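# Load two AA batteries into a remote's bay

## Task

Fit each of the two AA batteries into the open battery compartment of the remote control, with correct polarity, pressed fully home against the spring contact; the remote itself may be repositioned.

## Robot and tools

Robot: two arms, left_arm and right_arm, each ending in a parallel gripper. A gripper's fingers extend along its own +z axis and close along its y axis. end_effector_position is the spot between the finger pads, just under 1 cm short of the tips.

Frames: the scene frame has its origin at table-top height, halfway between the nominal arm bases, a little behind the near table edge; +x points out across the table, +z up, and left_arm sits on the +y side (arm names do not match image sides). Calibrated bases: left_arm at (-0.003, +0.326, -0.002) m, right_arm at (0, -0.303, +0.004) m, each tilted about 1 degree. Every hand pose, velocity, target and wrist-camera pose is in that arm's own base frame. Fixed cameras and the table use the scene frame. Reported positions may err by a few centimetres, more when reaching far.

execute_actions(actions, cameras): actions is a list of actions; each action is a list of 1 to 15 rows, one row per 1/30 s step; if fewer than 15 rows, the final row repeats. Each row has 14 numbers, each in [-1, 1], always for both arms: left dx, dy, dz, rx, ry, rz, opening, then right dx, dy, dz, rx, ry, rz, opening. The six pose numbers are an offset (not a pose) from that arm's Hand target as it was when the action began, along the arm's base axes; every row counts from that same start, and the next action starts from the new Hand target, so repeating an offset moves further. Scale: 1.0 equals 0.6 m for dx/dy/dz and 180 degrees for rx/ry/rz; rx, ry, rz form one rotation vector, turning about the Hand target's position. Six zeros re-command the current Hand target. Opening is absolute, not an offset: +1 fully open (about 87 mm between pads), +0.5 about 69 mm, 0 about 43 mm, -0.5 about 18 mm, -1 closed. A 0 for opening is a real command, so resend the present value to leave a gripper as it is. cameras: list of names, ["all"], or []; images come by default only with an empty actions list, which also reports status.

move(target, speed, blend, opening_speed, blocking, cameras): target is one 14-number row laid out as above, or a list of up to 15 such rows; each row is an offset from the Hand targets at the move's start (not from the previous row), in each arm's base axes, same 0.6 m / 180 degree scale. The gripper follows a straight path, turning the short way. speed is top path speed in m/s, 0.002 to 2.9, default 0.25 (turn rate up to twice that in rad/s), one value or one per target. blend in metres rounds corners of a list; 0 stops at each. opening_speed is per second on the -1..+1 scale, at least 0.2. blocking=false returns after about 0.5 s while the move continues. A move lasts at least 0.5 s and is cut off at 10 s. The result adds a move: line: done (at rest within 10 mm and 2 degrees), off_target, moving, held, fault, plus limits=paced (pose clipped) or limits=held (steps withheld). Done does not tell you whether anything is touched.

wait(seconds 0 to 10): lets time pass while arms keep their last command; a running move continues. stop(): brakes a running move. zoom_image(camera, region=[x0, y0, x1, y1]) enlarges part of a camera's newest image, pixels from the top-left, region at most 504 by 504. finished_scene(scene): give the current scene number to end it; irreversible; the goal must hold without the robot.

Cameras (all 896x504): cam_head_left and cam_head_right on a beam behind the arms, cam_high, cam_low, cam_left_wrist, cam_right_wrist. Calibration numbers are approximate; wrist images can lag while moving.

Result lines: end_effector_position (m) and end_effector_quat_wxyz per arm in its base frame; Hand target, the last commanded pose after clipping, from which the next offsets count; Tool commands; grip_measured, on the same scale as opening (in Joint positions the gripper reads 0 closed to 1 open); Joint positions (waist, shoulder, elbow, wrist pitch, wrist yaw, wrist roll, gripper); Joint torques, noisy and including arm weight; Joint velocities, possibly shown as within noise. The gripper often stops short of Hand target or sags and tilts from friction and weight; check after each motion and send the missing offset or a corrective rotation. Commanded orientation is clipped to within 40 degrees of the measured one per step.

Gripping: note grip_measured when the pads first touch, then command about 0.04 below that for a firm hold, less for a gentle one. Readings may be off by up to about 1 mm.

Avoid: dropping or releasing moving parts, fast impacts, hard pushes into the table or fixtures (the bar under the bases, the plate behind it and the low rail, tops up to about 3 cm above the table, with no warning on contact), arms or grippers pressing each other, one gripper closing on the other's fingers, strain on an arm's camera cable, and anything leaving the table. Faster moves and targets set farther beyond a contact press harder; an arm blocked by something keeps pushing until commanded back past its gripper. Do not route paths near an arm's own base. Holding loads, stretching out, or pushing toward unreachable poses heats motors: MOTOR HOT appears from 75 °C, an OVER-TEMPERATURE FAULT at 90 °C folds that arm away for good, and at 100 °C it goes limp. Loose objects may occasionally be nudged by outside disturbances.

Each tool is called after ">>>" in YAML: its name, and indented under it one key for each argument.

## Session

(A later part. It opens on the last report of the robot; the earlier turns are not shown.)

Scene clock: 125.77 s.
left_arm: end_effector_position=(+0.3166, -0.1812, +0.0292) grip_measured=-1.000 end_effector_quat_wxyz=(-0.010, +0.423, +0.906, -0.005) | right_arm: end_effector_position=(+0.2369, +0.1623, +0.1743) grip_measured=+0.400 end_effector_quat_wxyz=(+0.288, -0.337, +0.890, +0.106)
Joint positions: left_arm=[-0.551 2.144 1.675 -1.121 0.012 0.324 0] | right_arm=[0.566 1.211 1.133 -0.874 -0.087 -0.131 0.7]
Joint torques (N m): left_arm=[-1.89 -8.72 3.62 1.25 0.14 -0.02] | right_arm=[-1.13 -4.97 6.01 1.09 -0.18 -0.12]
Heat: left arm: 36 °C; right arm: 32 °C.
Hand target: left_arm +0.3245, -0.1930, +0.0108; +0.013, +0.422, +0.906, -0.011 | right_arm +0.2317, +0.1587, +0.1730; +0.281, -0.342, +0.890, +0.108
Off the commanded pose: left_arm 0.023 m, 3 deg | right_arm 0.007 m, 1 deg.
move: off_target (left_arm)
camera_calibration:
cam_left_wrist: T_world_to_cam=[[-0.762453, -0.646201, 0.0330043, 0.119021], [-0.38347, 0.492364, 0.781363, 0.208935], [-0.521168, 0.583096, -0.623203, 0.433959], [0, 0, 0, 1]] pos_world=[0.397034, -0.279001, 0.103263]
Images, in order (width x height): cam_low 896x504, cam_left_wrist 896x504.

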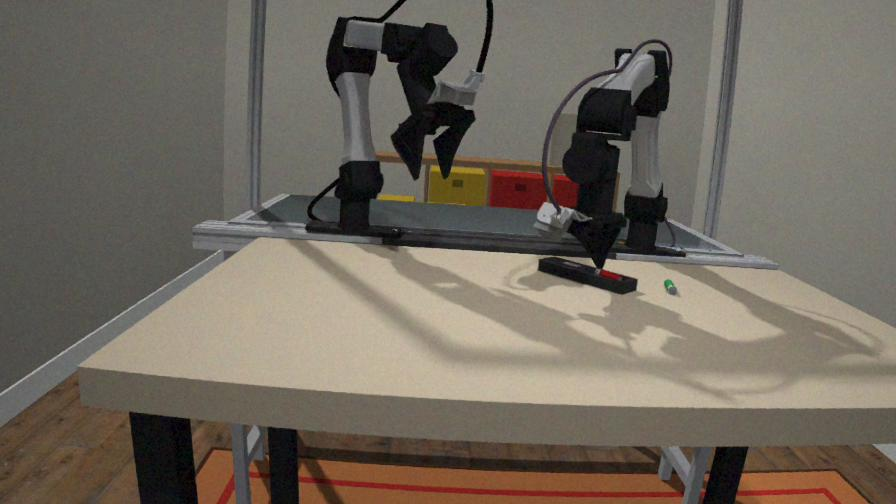

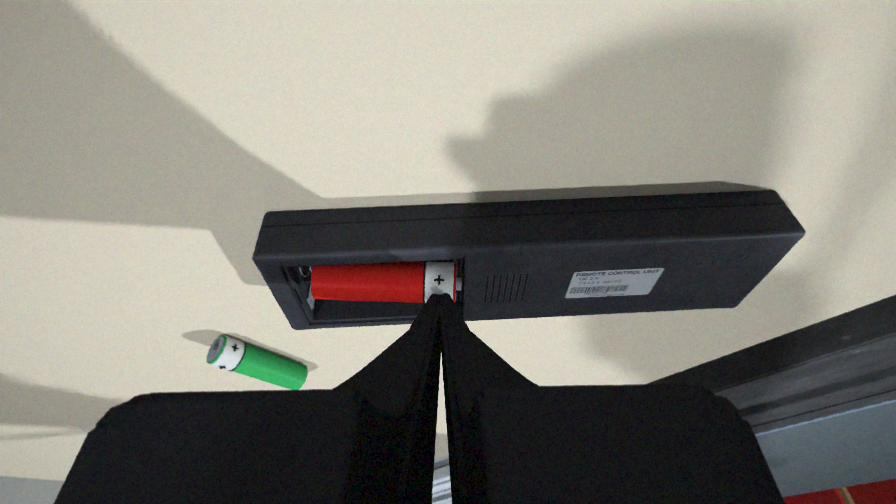

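>>> move:
  target:
    - [0.002,-0.004,-0.06,0,0,0,-1,0,0,0,0,0,0,0.4]
  speed: 0.06
  cameras: ["cam_left_wrist","cam_low"]

>>> zoom_image:
  camera: "cam_low"
  region: [560, 220, 660, 300]

>>> zoom_image:
  camera: "cam_left_wrist"
  region: [300, 150, 600, 380]

Scene clock: 127.03 s.
left_arm: end_effector_position=(+0.3162, -0.1811, +0.0270) grip_measured=-1.000 end_effector_quat_wxyz=(+0.004, +0.423, +0.906, -0.003) | right_arm: end_effector_position=(+0.2369, +0.1623, +0.1743) grip_measured=+0.400 end_effector_quat_wxyz=(+0.288, -0.337, +0.890, +0.106)
Joint positions: left_arm=[-0.554 2.117 1.627 -1.073 0.004 0.32 0] | right_arm=[0.566 1.211 1.133 -0.874 -0.087 -0.131 0.7]
Joint torques (N m): left_arm=[-1.84 -3.3 0.98 1.89 0.21 0.01] | right_arm=[-1.18 -4.96 6.02 1.1 -0.18 -0.12]
Heat: left arm: 36 °C; right arm: 32 °C.
Hand target: left_arm +0.3257, -0.1955, -0.0252; +0.013, +0.422, +0.906, -0.011 | right_arm +0.2317, +0.1587, +0.1730; +0.281, -0.342, +0.890, +0.108
Off the commanded pose: left_arm 0.055 m, 1 deg | right_arm 0.007 m, 1 deg.
move: off_target (left_arm)
camera_calibration:
cam_left_wrist: T_world_to_cam=[[-0.762714, -0.646509, 0.0171331, 0.119329], [-0.405178, 0.498318, 0.766492, 0.218784], [-0.504081, 0.577672, -0.642025, 0.426386], [0, 0, 0, 1]] pos_world=[0.394594, -0.278188, 0.10401]
Images, in order (width x height): cam_low 896x504, cam_left_wrist 896x504.

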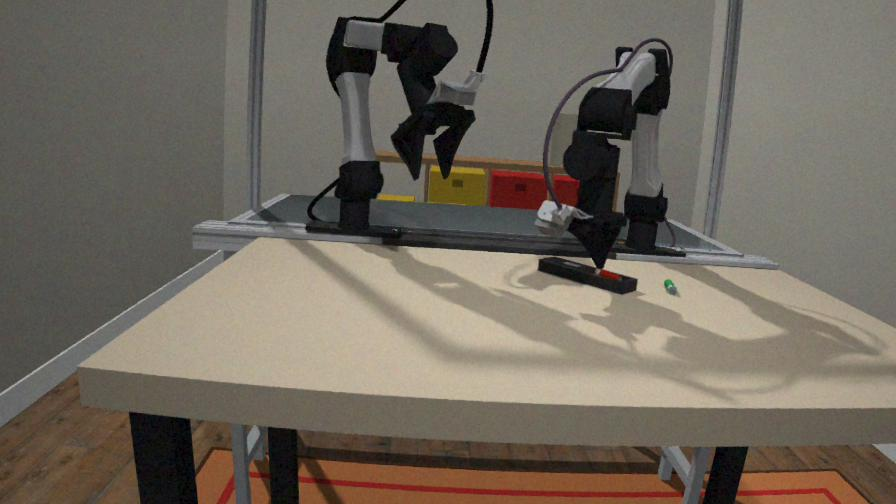

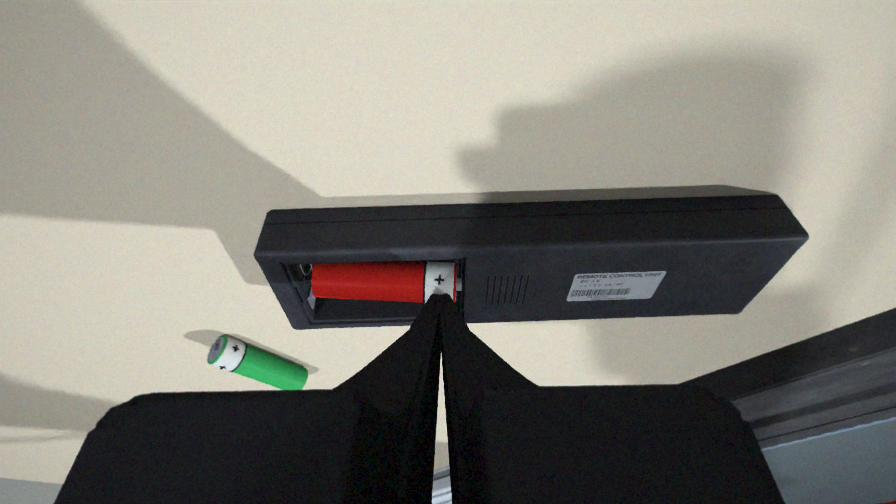

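Scaled by 5.040 from the camera's 896x504 image, which has a finer 1280x720 frame.

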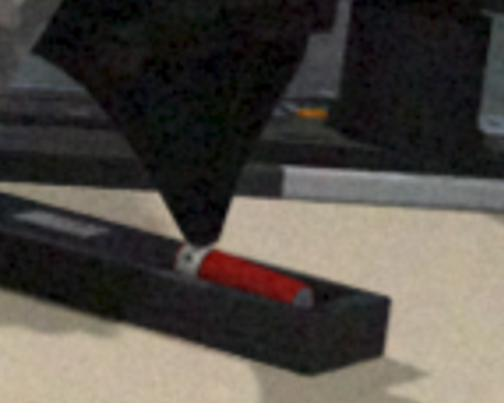

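Scaled by 1.680 from the camera's 896x504 image, which has a finer 1280x720 frame.

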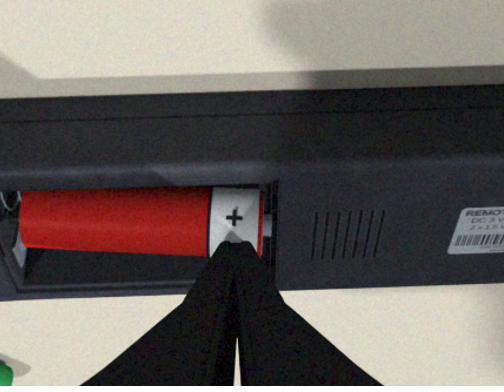

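>>> move:
  target:
    - [0,0,0.06,0,0,0,-1,0,0,0,0,0,0,0.4]
    - [0,0,0.18,0,0,0,-1,0,0,0,0,0,0,0.4]
    - [0.0255,0.044,0.18,-0.0755,0.089,0,1,0,0,0,0,0,0,0.4]
    - [0.0255,0.044,0.11,-0.0755,0.089,0,1,0,0,0,0,0,0,0.4]
  speed: 0.1
  cameras: ["cam_left_wrist","cam_low"]

>>> zoom_image:
  camera: "cam_low"
  region: [560, 220, 660, 300]

>>> zoom_image:
  camera: "cam_left_wrist"
  region: [300, 100, 600, 330]

Scene clock: 134.60 s.
left_arm: end_effector_position=(+0.3382, -0.1675, +0.0462) grip_measured=+0.992 end_effector_quat_wxyz=(-0.068, +0.407, +0.895, -0.170) | right_arm: end_effector_position=(+0.2369, +0.1623, +0.1743) grip_measured=+0.400 end_effector_quat_wxyz=(+0.288, -0.337, +0.890, +0.106)
Joint positions: left_arm=[-0.361 2.325 1.996 -1.408 0.331 0.521 0.996] | right_arm=[0.566 1.211 1.133 -0.874 -0.087 -0.131 0.7]
Joint torques (N m): left_arm=[-0.61 -10.59 5.91 0.2 0.36 0.32] | right_arm=[-1.18 -4.97 6.01 1.1 -0.18 -0.12]
Heat: left arm: 36 °C; right arm: 32 °C.
Hand target: left_arm +0.3410, -0.1691, +0.0409; -0.064, +0.412, +0.892, -0.176 | right_arm +0.2317, +0.1587, +0.1730; +0.281, -0.342, +0.890, +0.108
Off the commanded pose: left_arm 0.006 m, 1 deg | right_arm 0.007 m, 1 deg.
move: done
camera_calibration:
cam_left_wrist: T_world_to_cam=[[-0.696767, -0.611554, 0.374856, 0.111545], [-0.21124, 0.674364, 0.707538, 0.1728], [-0.685488, 0.413805, -0.59906, 0.473843], [0, 0, 0, 1]] pos_world=[0.439037, -0.244393, 0.119784]
Images, in order (width x height): cam_low 896x504, cam_left_wrist 896x504.

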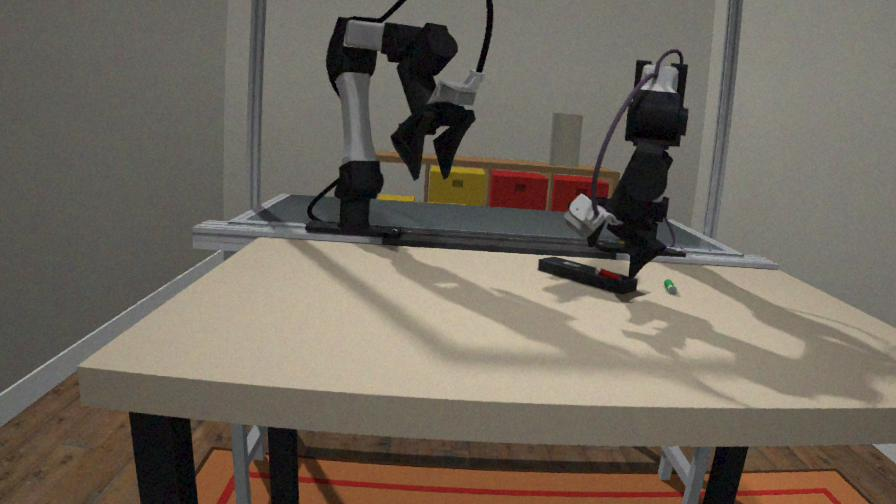

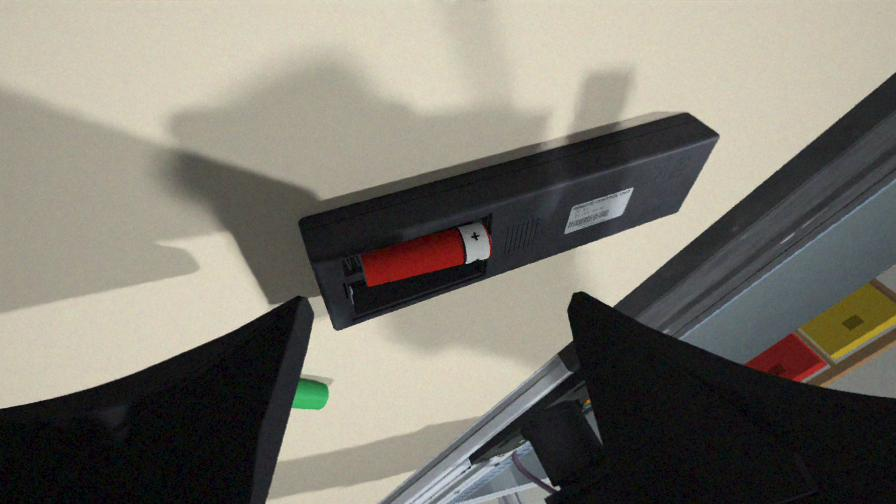

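Scaled by 5.040 from the camera's 896x504 image, which has a finer 1280x720 frame.

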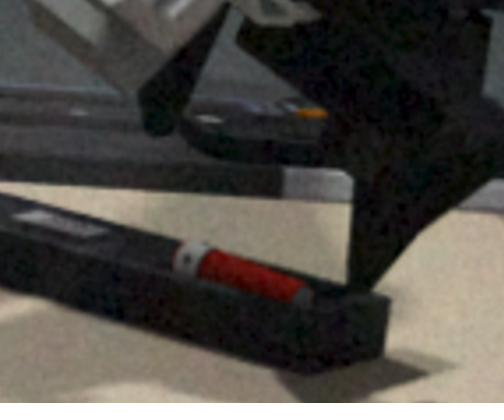

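Scaled by 1.680 from the camera's 896x504 image, which has a finer 1280x720 frame.

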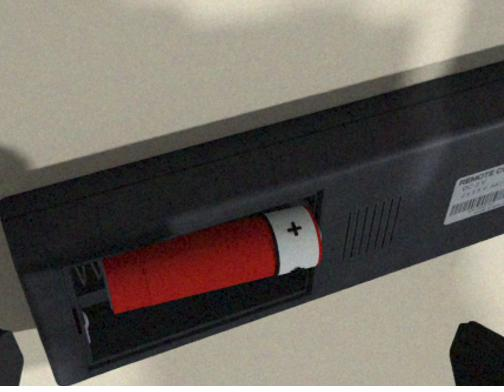

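>>> move:
  target:
    - [0.008,0.0065,0,0,0,0,1,0,0,0,0,0,0,0.4]
    - [0.008,0.0065,-0.046,0,0,0,1,0,0,0,0,0,0,0.4]
  speed: 0.08
  cameras: ["cam_left_wrist","cam_low"]

>>> zoom_image:
  camera: "cam_low"
  region: [560, 220, 660, 300]

Scene clock: 136.47 s.
left_arm: end_effector_position=(+0.3407, -0.1636, +0.0190) grip_measured=+0.992 end_effector_quat_wxyz=(-0.074, +0.406, +0.894, -0.171) | right_arm: end_effector_position=(+0.2369, +0.1623, +0.1743) grip_measured=+0.400 end_effector_quat_wxyz=(+0.288, -0.337, +0.890, +0.106)
Joint positions: left_arm=[-0.35 2.36 1.944 -1.336 0.331 0.533 0.996] | right_arm=[0.566 1.211 1.133 -0.874 -0.087 -0.131 0.7]
Joint torques (N m): left_arm=[-0.5 -10.74 5.89 0.25 0.34 0.32] | right_arm=[-1.17 -4.97 5.98 1.11 -0.18 -0.12]
Heat: left arm: 36 °C; right arm: 32 °C.
Hand target: left_arm +0.3458, -0.1651, +0.0132; -0.064, +0.412, +0.892, -0.176 | right_arm +0.2317, +0.1587, +0.1730; +0.281, -0.342, +0.890, +0.108
Off the commanded pose: left_arm 0.008 m, 1 deg | right_arm 0.007 m, 1 deg.
move: done
camera_calibration:
cam_left_wrist: T_world_to_cam=[[-0.693305, -0.611523, 0.38127, 0.124528], [-0.202837, 0.673272, 0.711029, 0.186865], [-0.691509, 0.415625, -0.590823, 0.459882], [0, 0, 0, 1]] pos_world=[0.442252, -0.240798, 0.091364]
Images, in order (width x height): cam_low 896x504, cam_left_wrist 896x504.

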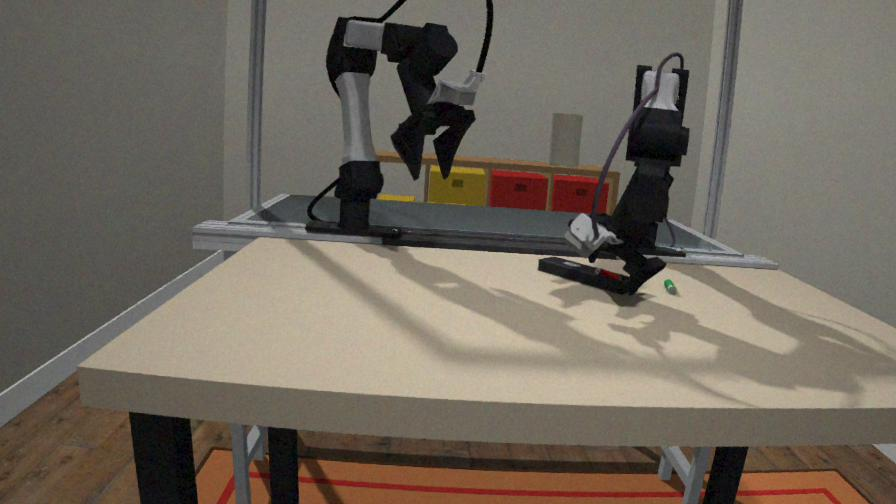

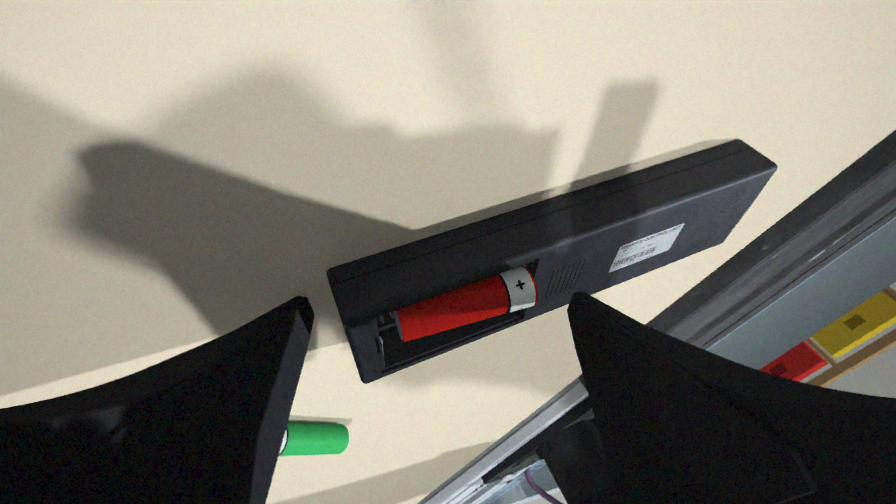

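Scaled by 5.040 from the camera's 896x504 image, which has a finer 1280x720 frame.

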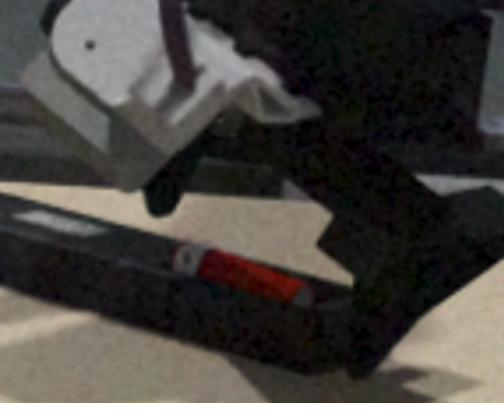

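>>> move:
  target:
    - [0,0,0,0,0,0,0.5,0,0,0,0,0,0,0.4]
    - [0,0,-0.009,0,0,0,0.5,0,0,0,0,0,0,0.4]
  speed: 0.06
  opening_speed: 0.5
  cameras: ["cam_left_wrist","cam_low"]

>>> zoom_image:
  camera: "cam_low"
  region: [560, 220, 660, 300]

>>> zoom_image:
  camera: "cam_left_wrist"
  region: [320, 200, 620, 430]

Scene clock: 138.67 s.
left_arm: end_effector_position=(+0.3433, -0.1646, +0.0159) grip_measured=+0.500 end_effector_quat_wxyz=(-0.067, +0.408, +0.895, -0.171) | right_arm: end_effector_position=(+0.2369, +0.1623, +0.1743) grip_measured=+0.400 end_effector_quat_wxyz=(+0.288, -0.337, +0.890, +0.106)
Joint positions: left_arm=[-0.35 2.36 1.936 -1.314 0.331 0.533 0.75] | right_arm=[0.566 1.211 1.133 -0.874 -0.087 -0.131 0.7]
Joint torques (N m): left_arm=[-0.49 -10.35 5.49 0.25 0.34 0.32] | right_arm=[-1.21 -5.01 6 1.09 -0.17 -0.11]
Heat: left arm: 36 °C; right arm: 32 °C.
Hand target: left_arm +0.3458, -0.1651, +0.0078; -0.064, +0.412, +0.892, -0.176 | right_arm +0.2317, +0.1587, +0.1730; +0.281, -0.342, +0.890, +0.108
Off the commanded pose: left_arm 0.008 m, 1 deg | right_arm 0.007 m, 1 deg.
move: done
camera_calibration:
cam_left_wrist: T_world_to_cam=[[-0.698018, -0.609833, 0.375334, 0.128964], [-0.211728, 0.676479, 0.70537, 0.193953], [-0.684063, 0.412892, -0.601313, 0.457339], [0, 0, 0, 1]] pos_world=[0.443933, -0.241391, 0.0897905]
Images, in order (width x height): cam_low 896x504, cam_left_wrist 896x504.

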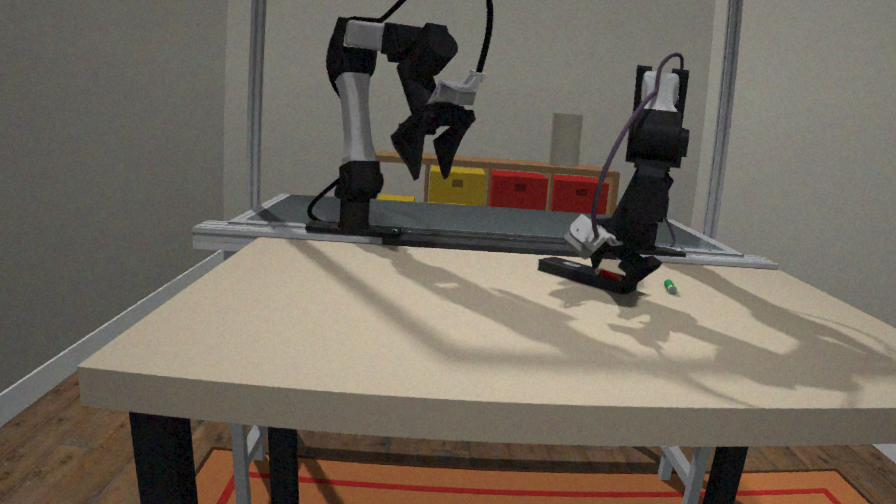

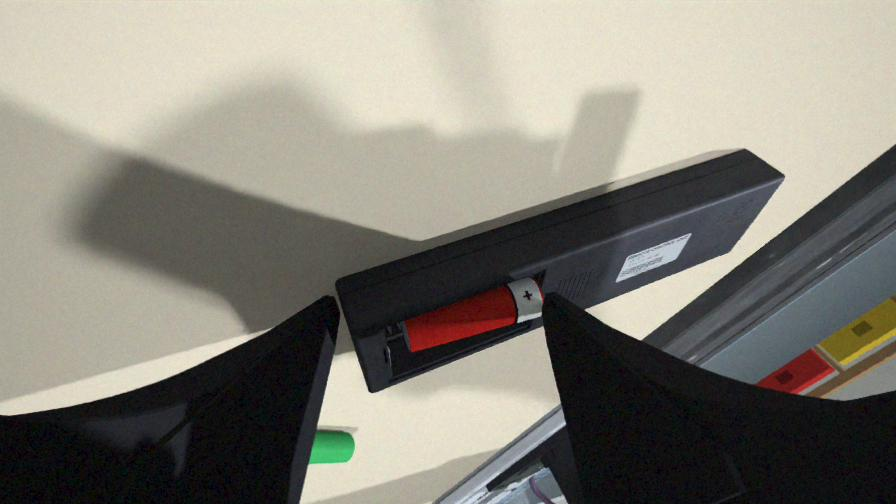

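Scaled by 5.040 from the camera's 896x504 image, which has a finer 1280x720 frame.

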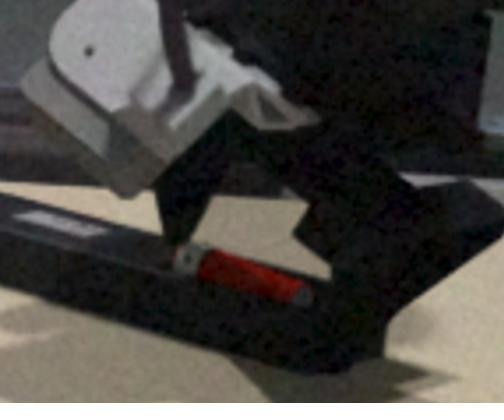

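Scaled by 1.680 from the camera's 896x504 image, which has a finer 1280x720 frame.

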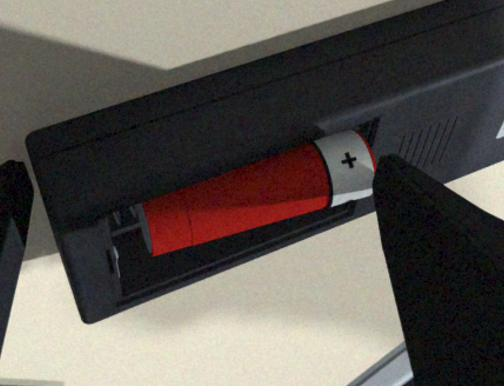

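Squeeze, then rotate level.

>>> move:
  target:
    - [0,0,-0.003,0,0,0,0.28,0,0,0,0,0,0,0.4]
    - [0,0,0.0,0.05,-0.059,0,0.26,0,0,0,0,0,0,0.4]
  speed: 0.06
  opening_speed: 0.3
  cameras: ["cam_left_wrist","cam_low"]

>>> zoom_image:
  camera: "cam_low"
  region: [560, 220, 660, 300]

>>> zoom_image:
  camera: "cam_left_wrist"
  region: [320, 200, 620, 430]

Scene clock: 143.63 s.
left_arm: end_effector_position=(+0.3437, -0.1656, +0.0154) grip_measured=+0.260 end_effector_quat_wxyz=(-0.020, +0.416, +0.905, -0.085) | right_arm: end_effector_position=(+0.2369, +0.1623, +0.1743) grip_measured=+0.400 end_effector_quat_wxyz=(+0.288, -0.337, +0.890, +0.106)
Joint positions: left_arm=[-0.418 2.241 1.774 -1.147 0.169 0.446 0.63] | right_arm=[0.566 1.211 1.133 -0.874 -0.087 -0.131 0.7]
Joint torques (N m): left_arm=[-1.98 -11 3.97 0.68 -0.17 0.1] | right_arm=[-1.2 -5.01 6.02 1.09 -0.18 -0.11]
Heat: left arm: 37 °C; right arm: 32 °C.
Hand target: left_arm +0.3457, -0.1652, +0.0078; -0.013, +0.420, +0.905, -0.067 | right_arm +0.2317, +0.1587, +0.1729; +0.281, -0.342, +0.890, +0.108
Off the commanded pose: left_arm 0.008 m, 2 deg | right_arm 0.006 m, 1 deg.
move: done
camera_calibration:
cam_left_wrist: T_world_to_cam=[[-0.743281, -0.642554, 0.186166, 0.141844], [-0.32561, 0.59058, 0.738373, 0.219502], [-0.584391, 0.4882, -0.648188, 0.436673], [0, 0, 0, 1]] pos_world=[0.432089, -0.251675, 0.0945652]
Images, in order (width x height): cam_low 896x504, cam_left_wrist 896x504.

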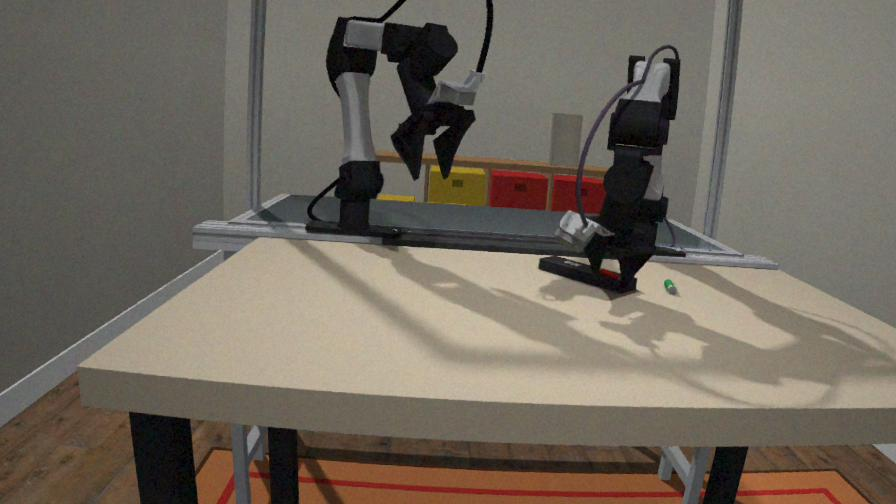

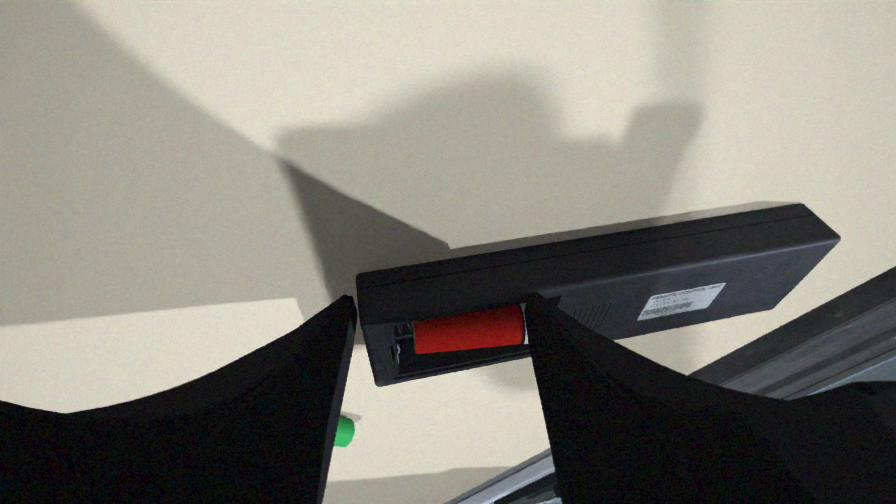

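Scaled by 5.040 from the camera's 896x504 image, which has a finer 1280x720 frame.

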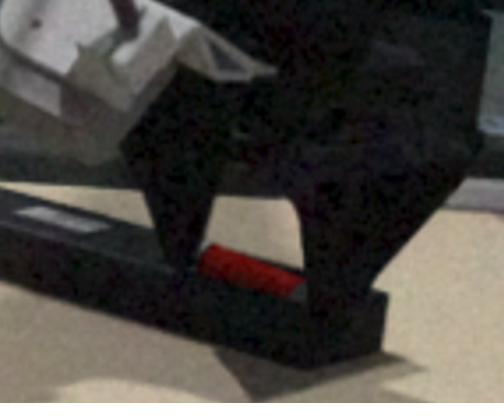

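Scaled by 1.680 from the camera's 896x504 image, which has a finer 1280x720 frame.

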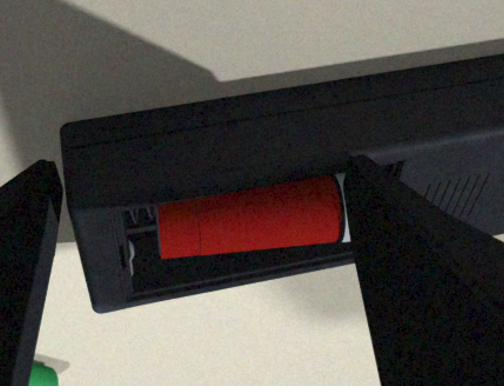

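>>> move:
  target:
    - [0,0,0.01,0,0,0,0.6,0,0,0,0,0,0,0.4]
    - [0,0,0.1,0,0,0,0.6,0,0,0,0,0,0,0.4]
    - [-0.042,-0.04,0.1,0.027,-0.032,0,-1,0,0,0,0,0,0,0.4]
  speed: 0.1
  opening_speed: 0.8
  cameras: ["cam_left_wrist"]

>>> zoom_image:
  camera: "cam_left_wrist"
  region: [260, 120, 560, 330]

Scene clock: 149.50 s.
left_arm: end_effector_position=(+0.3166, -0.1857, +0.0561) grip_measured=-1.000 end_effector_quat_wxyz=(-0.013, +0.427, +0.904, -0.008) | right_arm: end_effector_position=(+0.2369, +0.1623, +0.1743) grip_measured=+0.400 end_effector_quat_wxyz=(+0.288, -0.337, +0.890, +0.106)
Joint positions: left_arm=[-0.558 2.138 1.774 -1.229 0.018 0.324 0] | right_arm=[0.566 1.211 1.133 -0.874 -0.087 -0.131 0.7]
Joint torques (N m): left_arm=[-1.26 -13.65 5.94 0.5 0.02 -0.03] | right_arm=[-1.18 -4.96 6 1.09 -0.18 -0.11]
Heat: left arm: 37 °C; right arm: 32 °C.
Hand target: left_arm +0.3205, -0.1892, +0.0678; +0.015, +0.422, +0.906, -0.007 | right_arm +0.2317, +0.1587, +0.1729; +0.281, -0.342, +0.890, +0.108
Off the commanded pose: left_arm 0.013 m, 3 deg | right_arm 0.006 m, 1 deg.
move: off_target (left_arm); target 3's new opening was sent with left_arm's hand 0.013 m and 3 deg from that target
camera_calibration:
cam_left_wrist: T_world_to_cam=[[-0.76676, -0.640658, 0.0404502, 0.117196], [-0.374487, 0.497598, 0.782404, 0.188148], [-0.521381, 0.584768, -0.621457, 0.453625], [0, 0, 0, 1]] pos_world=[0.396832, -0.283805, 0.12996]
Images, in order (width x height): cam_left_wrist 896x504.

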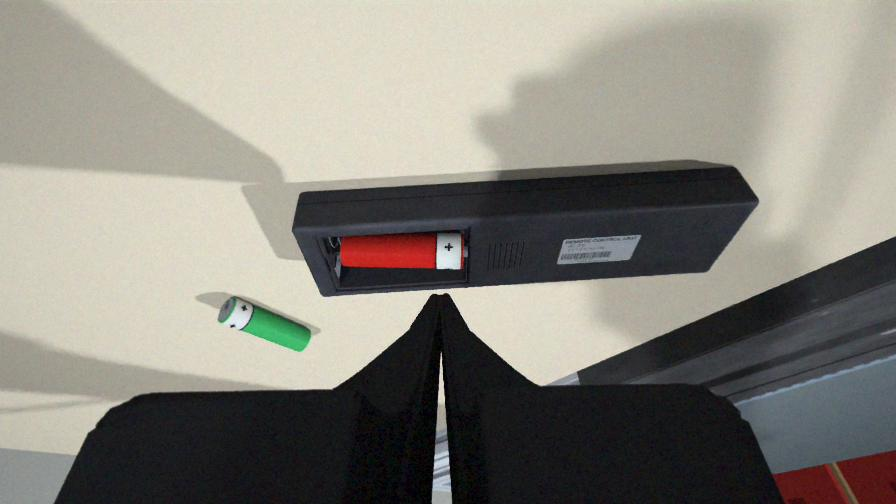

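Scaled by 1.680 from the camera's 896x504 image, which has a finer 1280x720 frame.

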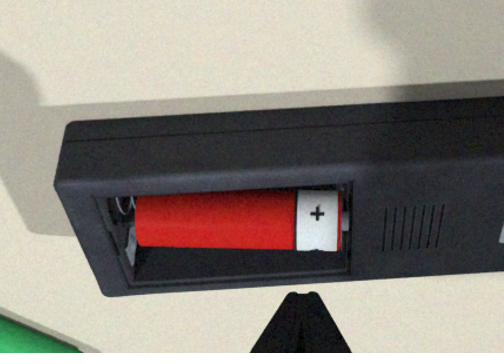

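>>> move:
  target:
    - [0.004,0.005,0,0,0,0,-1,0,0,0,0,0,0,0.4]
    - [0.004,0.005,-0.12,0,0,0,-1,0,0,0,0,0,0,0.4]
    - [0.034,0.032,-0.14,0,0,0,-1,0,0,0,0,0,0,0.4]
  speed: 0.06
  cameras: ["cam_left_wrist","cam_low"]

>>> zoom_image:
  camera: "cam_left_wrist"
  region: [260, 200, 560, 410]

>>> zoom_image:
  camera: "cam_low"
  region: [560, 220, 660, 300]

Scene clock: 152.90 s.
left_arm: end_effector_position=(+0.3182, -0.1813, +0.0206) grip_measured=-1.000 end_effector_quat_wxyz=(+0.005, +0.416, +0.909, -0.034) | right_arm: end_effector_position=(+0.2369, +0.1623, +0.1743) grip_measured=+0.400 end_effector_quat_wxyz=(+0.288, -0.337, +0.890, +0.106)
Joint positions: left_arm=[-0.523 2.123 1.613 -1.046 0.066 0.335 0] | right_arm=[0.566 1.211 1.133 -0.874 -0.087 -0.131 0.7]
Joint torques (N m): left_arm=[1.52 -4.34 4.15 1.43 -0.41 0.54] | right_arm=[-1.16 -4.96 6.04 1.09 -0.18 -0.12]
Heat: left arm: 37 °C; right arm: 32 °C.
Hand target: left_arm +0.3409, -0.1699, -0.0162; +0.015, +0.422, +0.906, -0.007 | right_arm +0.2317, +0.1587, +0.1729; +0.281, -0.342, +0.890, +0.108
Off the commanded pose: left_arm 0.045 m, 3 deg | right_arm 0.006 m, 1 deg.
move: off_target (left_arm)
camera_calibration:
cam_left_wrist: T_world_to_cam=[[-0.752111, -0.654922, 0.0735214, 0.114669], [-0.393451, 0.535711, 0.747134, 0.228092], [-0.528701, 0.533001, -0.660595, 0.423434], [0, 0, 0, 1]] pos_world=[0.399857, -0.272782, 0.100872]
Images, in order (width x height): cam_low 896x504, cam_left_wrist 896x504.

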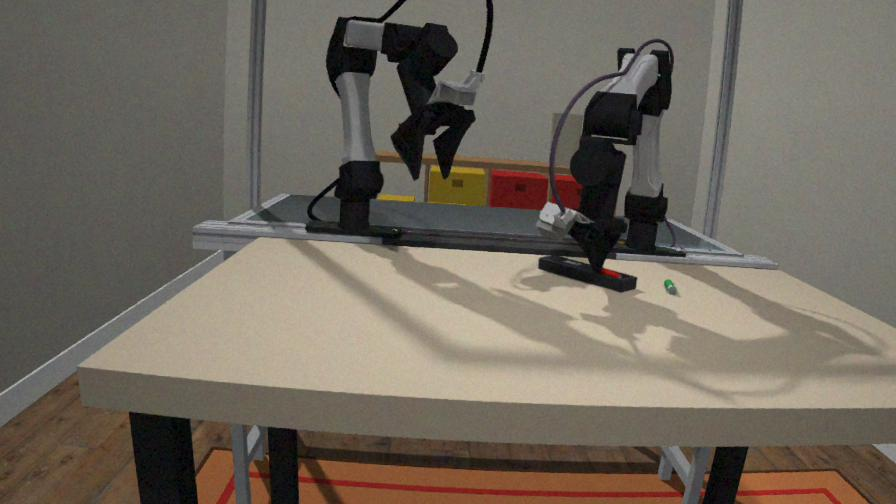

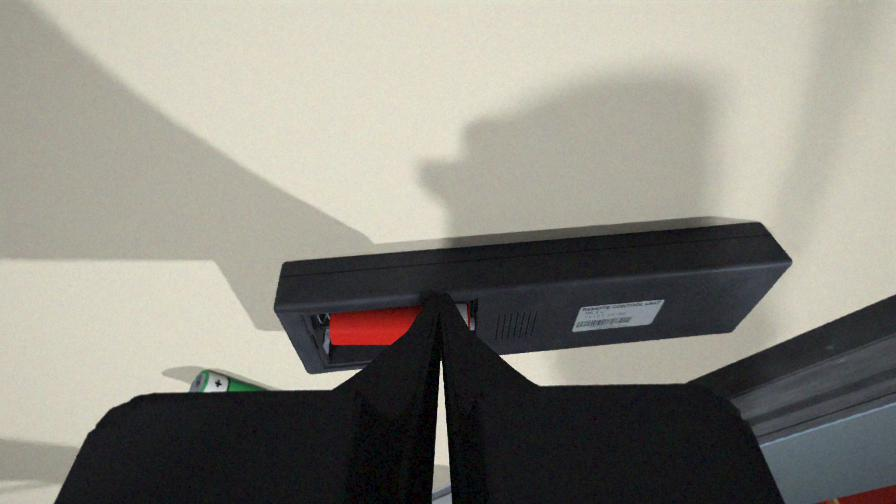

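Scaled by 1.680 from the camera's 896x504 image, which has a finer 1280x720 frame.

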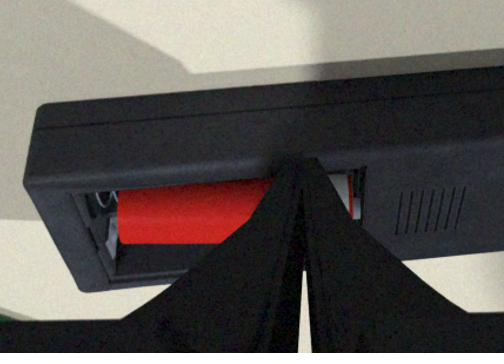

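Scaled by 5.040 from the camera's 896x504 image, which has a finer 1280x720 frame.

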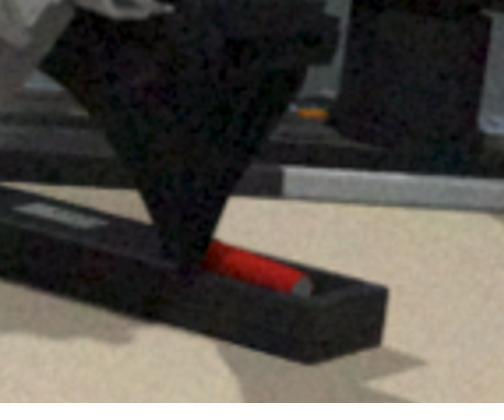

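>>> move:
  target:
    - [-0.03,-0.014,0.11,0,0,0,-1,0,0,0,0,0,0,0.4]
    - [-0.037,-0.016,0.11,0,0,0,-1,0,0,0,0,0,0,0.4]
  speed: 0.06
  cameras: ["cam_left_wrist"]

>>> zoom_image:
  camera: "cam_left_wrist"
  region: [260, 150, 560, 360]

Scene clock: 155.30 s.
left_arm: end_effector_position=(+0.3125, -0.1733, +0.0322) grip_measured=-1.000 end_effector_quat_wxyz=(-0.016, +0.422, +0.907, -0.008) | right_arm: end_effector_position=(+0.2369, +0.1623, +0.1743) grip_measured=+0.400 end_effector_quat_wxyz=(+0.288, -0.337, +0.890, +0.106)
Joint positions: left_arm=[-0.536 2.123 1.652 -1.13 0.018 0.335 0] | right_arm=[0.566 1.211 1.133 -0.874 -0.087 -0.131 0.7]
Joint torques (N m): left_arm=[-1.62 -13.72 7.65 0.33 0.02 0.05] | right_arm=[-1.18 -4.96 6.01 1.1 -0.18 -0.11]
Heat: left arm: 37 °C; right arm: 32 °C.
Hand target: left_arm +0.3187, -0.1795, +0.0499; +0.015, +0.422, +0.906, -0.007 | right_arm +0.2317, +0.1587, +0.1729; +0.281, -0.342, +0.890, +0.108
Off the commanded pose: left_arm 0.020 m, 3 deg | right_arm 0.006 m, 1 deg.
move: off_target (left_arm)
camera_calibration:
cam_left_wrist: T_world_to_cam=[[-0.759636, -0.648934, 0.0428746, 0.119176], [-0.37514, 0.491079, 0.7862, 0.198102], [-0.531247, 0.581142, -0.616483, 0.43165], [0, 0, 0, 1]] pos_world=[0.394159, -0.270796, 0.105247]
Images, in order (width x height): cam_left_wrist 896x504.

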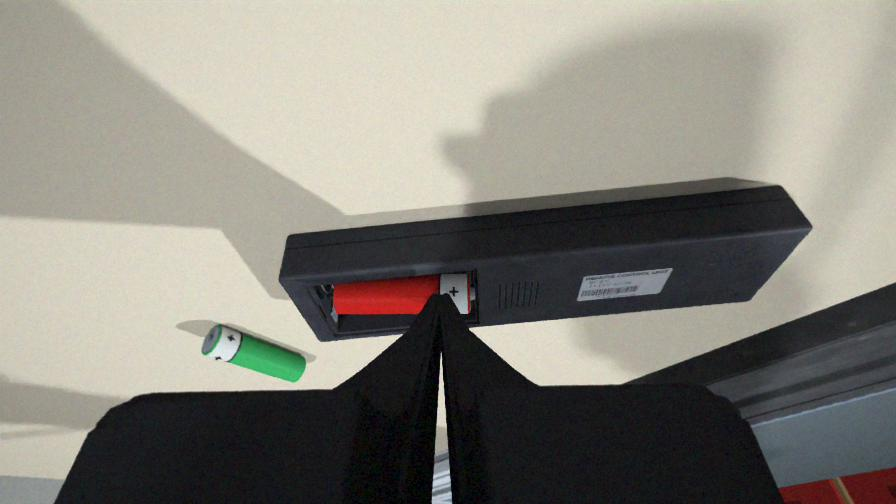

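Scaled by 1.680 from the camera's 896x504 image, which has a finer 1280x720 frame.

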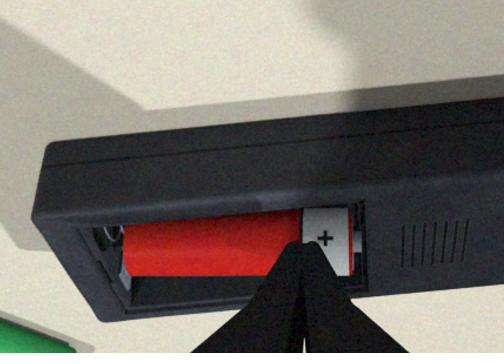

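>>> move:
  target:
    - [-0.006,-0.004,0.005,0,0,0,-1,0,0,0,0,0,0,0.4]
    - [-0.006,-0.004,-0.08,0,0,0,-1,0,0,0,0,0,0,0.4]
  speed: 0.06
  cameras: ["cam_left_wrist","cam_low"]

>>> zoom_image:
  camera: "cam_left_wrist"
  region: [260, 180, 560, 390]

>>> zoom_image:
  camera: "cam_low"
  region: [560, 220, 660, 300]

Scene clock: 157.53 s.
left_arm: end_effector_position=(+0.3134, -0.1764, +0.0216) grip_measured=-1.000 end_effector_quat_wxyz=(+0.008, +0.424, +0.906, -0.006) | right_arm: end_effector_position=(+0.2369, +0.1623, +0.1743) grip_measured=+0.400 end_effector_quat_wxyz=(+0.288, -0.337, +0.890, +0.106)
Joint positions: left_arm=[-0.545 2.095 1.573 -1.031 0.01 0.33 0] | right_arm=[0.566 1.211 1.133 -0.874 -0.087 -0.131 0.7]
Joint torques (N m): left_arm=[-1.59 -7.86 3.15 1.11 0.1 -0.01] | right_arm=[-1.17 -4.96 6 1.09 -0.18 -0.11]
Heat: left arm: 37 °C; right arm: 32 °C.
Hand target: left_arm +0.3151, -0.1820, +0.0018; +0.015, +0.423, +0.906, -0.007 | right_arm +0.2317, +0.1587, +0.1729; +0.281, -0.342, +0.890, +0.108
Off the commanded pose: left_arm 0.021 m, 1 deg | right_arm 0.006 m, 1 deg.
move: off_target (left_arm)
camera_calibration:
cam_left_wrist: T_world_to_cam=[[-0.763822, -0.645115, 0.0200382, 0.120757], [-0.40778, 0.506415, 0.759776, 0.221779], [-0.500291, 0.572163, -0.649876, 0.416778], [0, 0, 0, 1]] pos_world=[0.391185, -0.272875, 0.0999316]
Images, in order (width x height): cam_low 896x504, cam_left_wrist 896x504.

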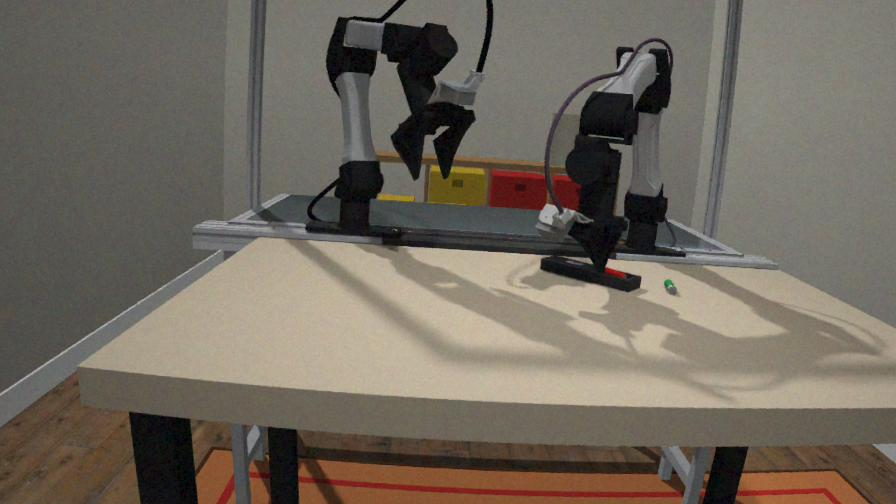

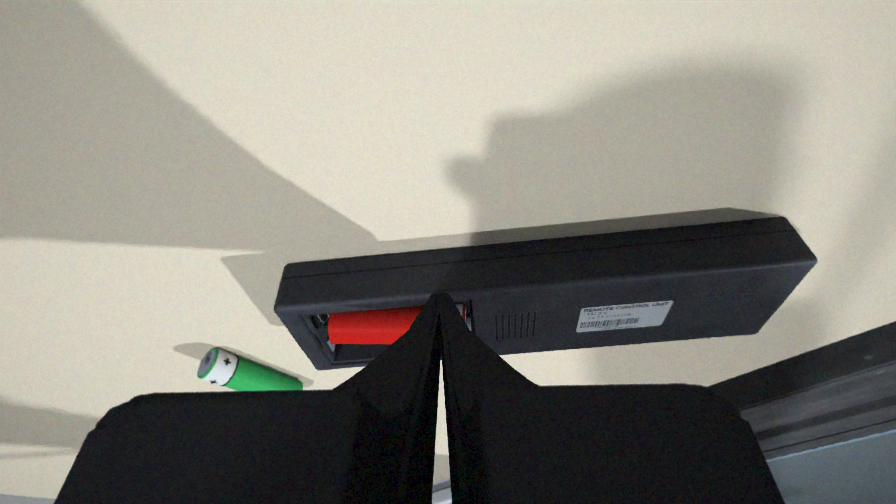

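Scaled by 1.680 from the camera's 896x504 image, which has a finer 1280x720 frame.

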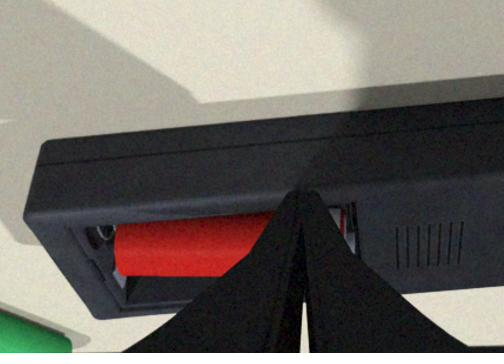

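Scaled by 5.040 from the camera's 896x504 image, which has a finer 1280x720 frame.

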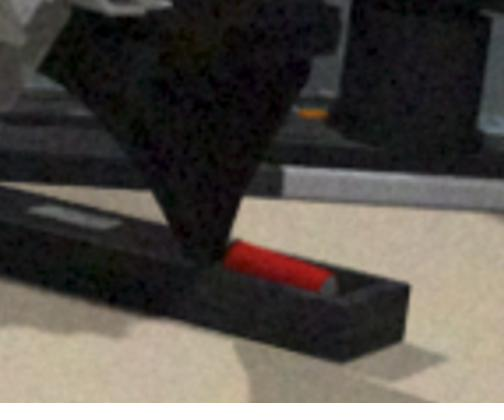

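>>> move:
  target:
    - [0,0,0.05,0,0,0,-1,0,0,0,0,0,0,0.4]
    - [0,-0.0,0.13,0,0,0,-1,0,0,0,0,0,0,0.4]
  speed: 0.08
  cameras: ["cam_left_wrist","cam_low"]

>>> zoom_image:
  camera: "cam_left_wrist"
  region: [260, 120, 560, 330]

>>> zoom_image:
  camera: "cam_low"
  region: [560, 220, 660, 300]

Scene clock: 159.93 s.
left_arm: end_effector_position=(+0.3088, -0.1735, +0.0614) grip_measured=-1.000 end_effector_quat_wxyz=(-0.017, +0.423, +0.906, -0.003) | right_arm: end_effector_position=(+0.2369, +0.1623, +0.1743) grip_measured=+0.400 end_effector_quat_wxyz=(+0.288, -0.337, +0.890, +0.106)
Joint positions: left_arm=[-0.545 2.092 1.721 -1.233 0.01 0.329 0] | right_arm=[0.566 1.211 1.133 -0.874 -0.087 -0.131 0.7]
Joint torques (N m): left_arm=[-1.65 -12.86 9.13 0.27 0.1 0.01] | right_arm=[-1.17 -4.97 6 1.1 -0.17 -0.11]
Heat: left arm: 37 °C; right arm: 32 °C.
Hand target: left_arm +0.3151, -0.1820, +0.0798; +0.014, +0.422, +0.906, -0.007 | right_arm +0.2317, +0.1587, +0.1729; +0.281, -0.342, +0.890, +0.108
Off the commanded pose: left_arm 0.021 m, 4 deg | right_arm 0.006 m, 1 deg.
move: off_target (left_arm)
camera_calibration:
cam_left_wrist: T_world_to_cam=[[-0.762382, -0.646144, 0.0356492, 0.116686], [-0.374757, 0.485742, 0.789691, 0.172618], [-0.527571, 0.588686, -0.612468, 0.447712], [0, 0, 0, 1]] pos_world=[0.389849, -0.272014, 0.133735]
Images, in order (width x height): cam_low 896x504, cam_left_wrist 896x504.

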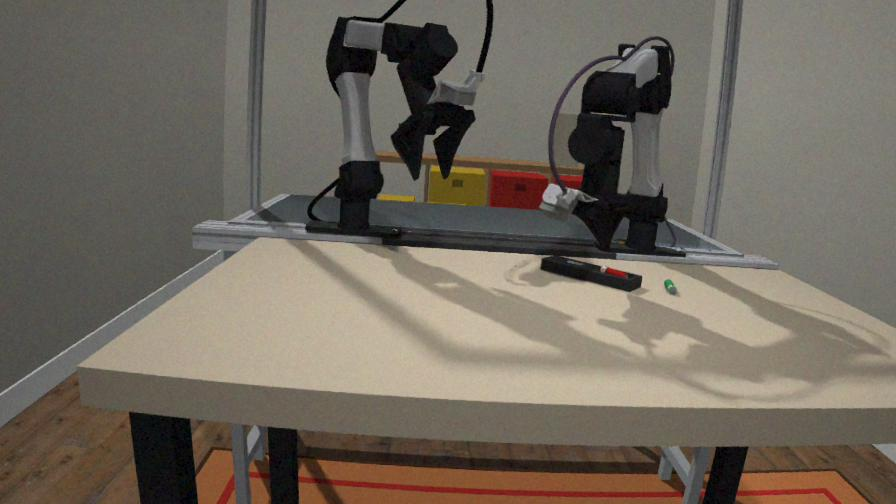

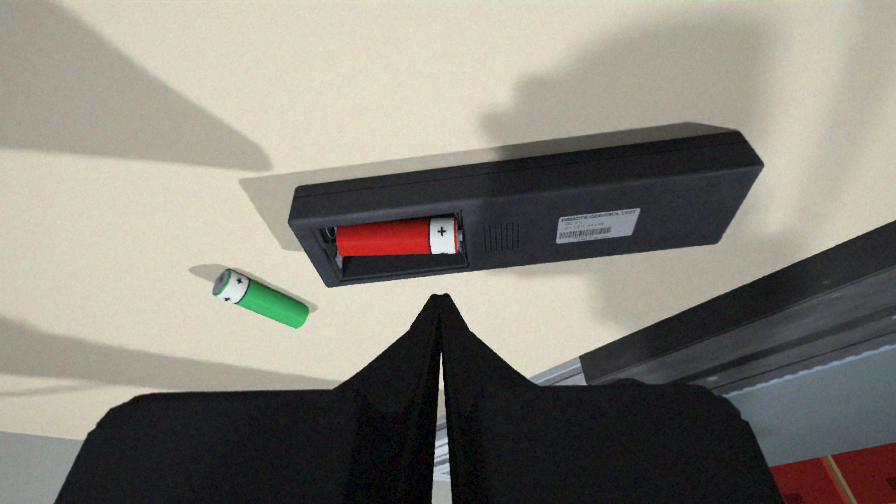

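Scaled by 1.680 from the camera's 896x504 image, which has a finer 1280x720 frame.

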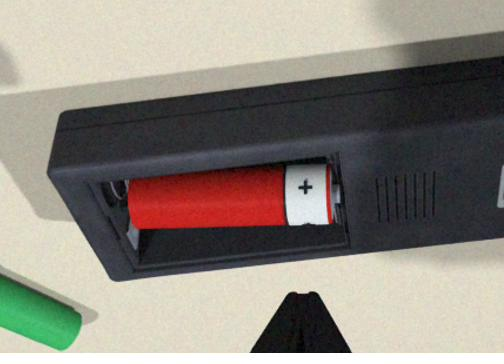

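Scaled by 5.040 from the camera's 896x504 image, which has a finer 1280x720 frame.

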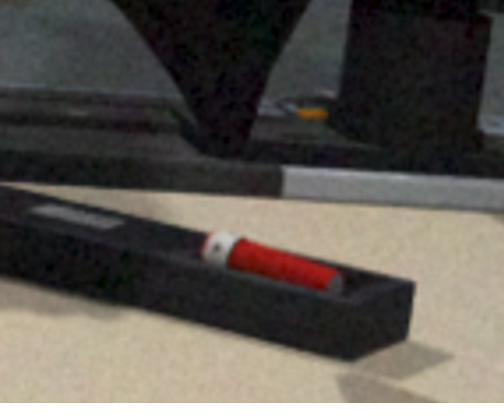

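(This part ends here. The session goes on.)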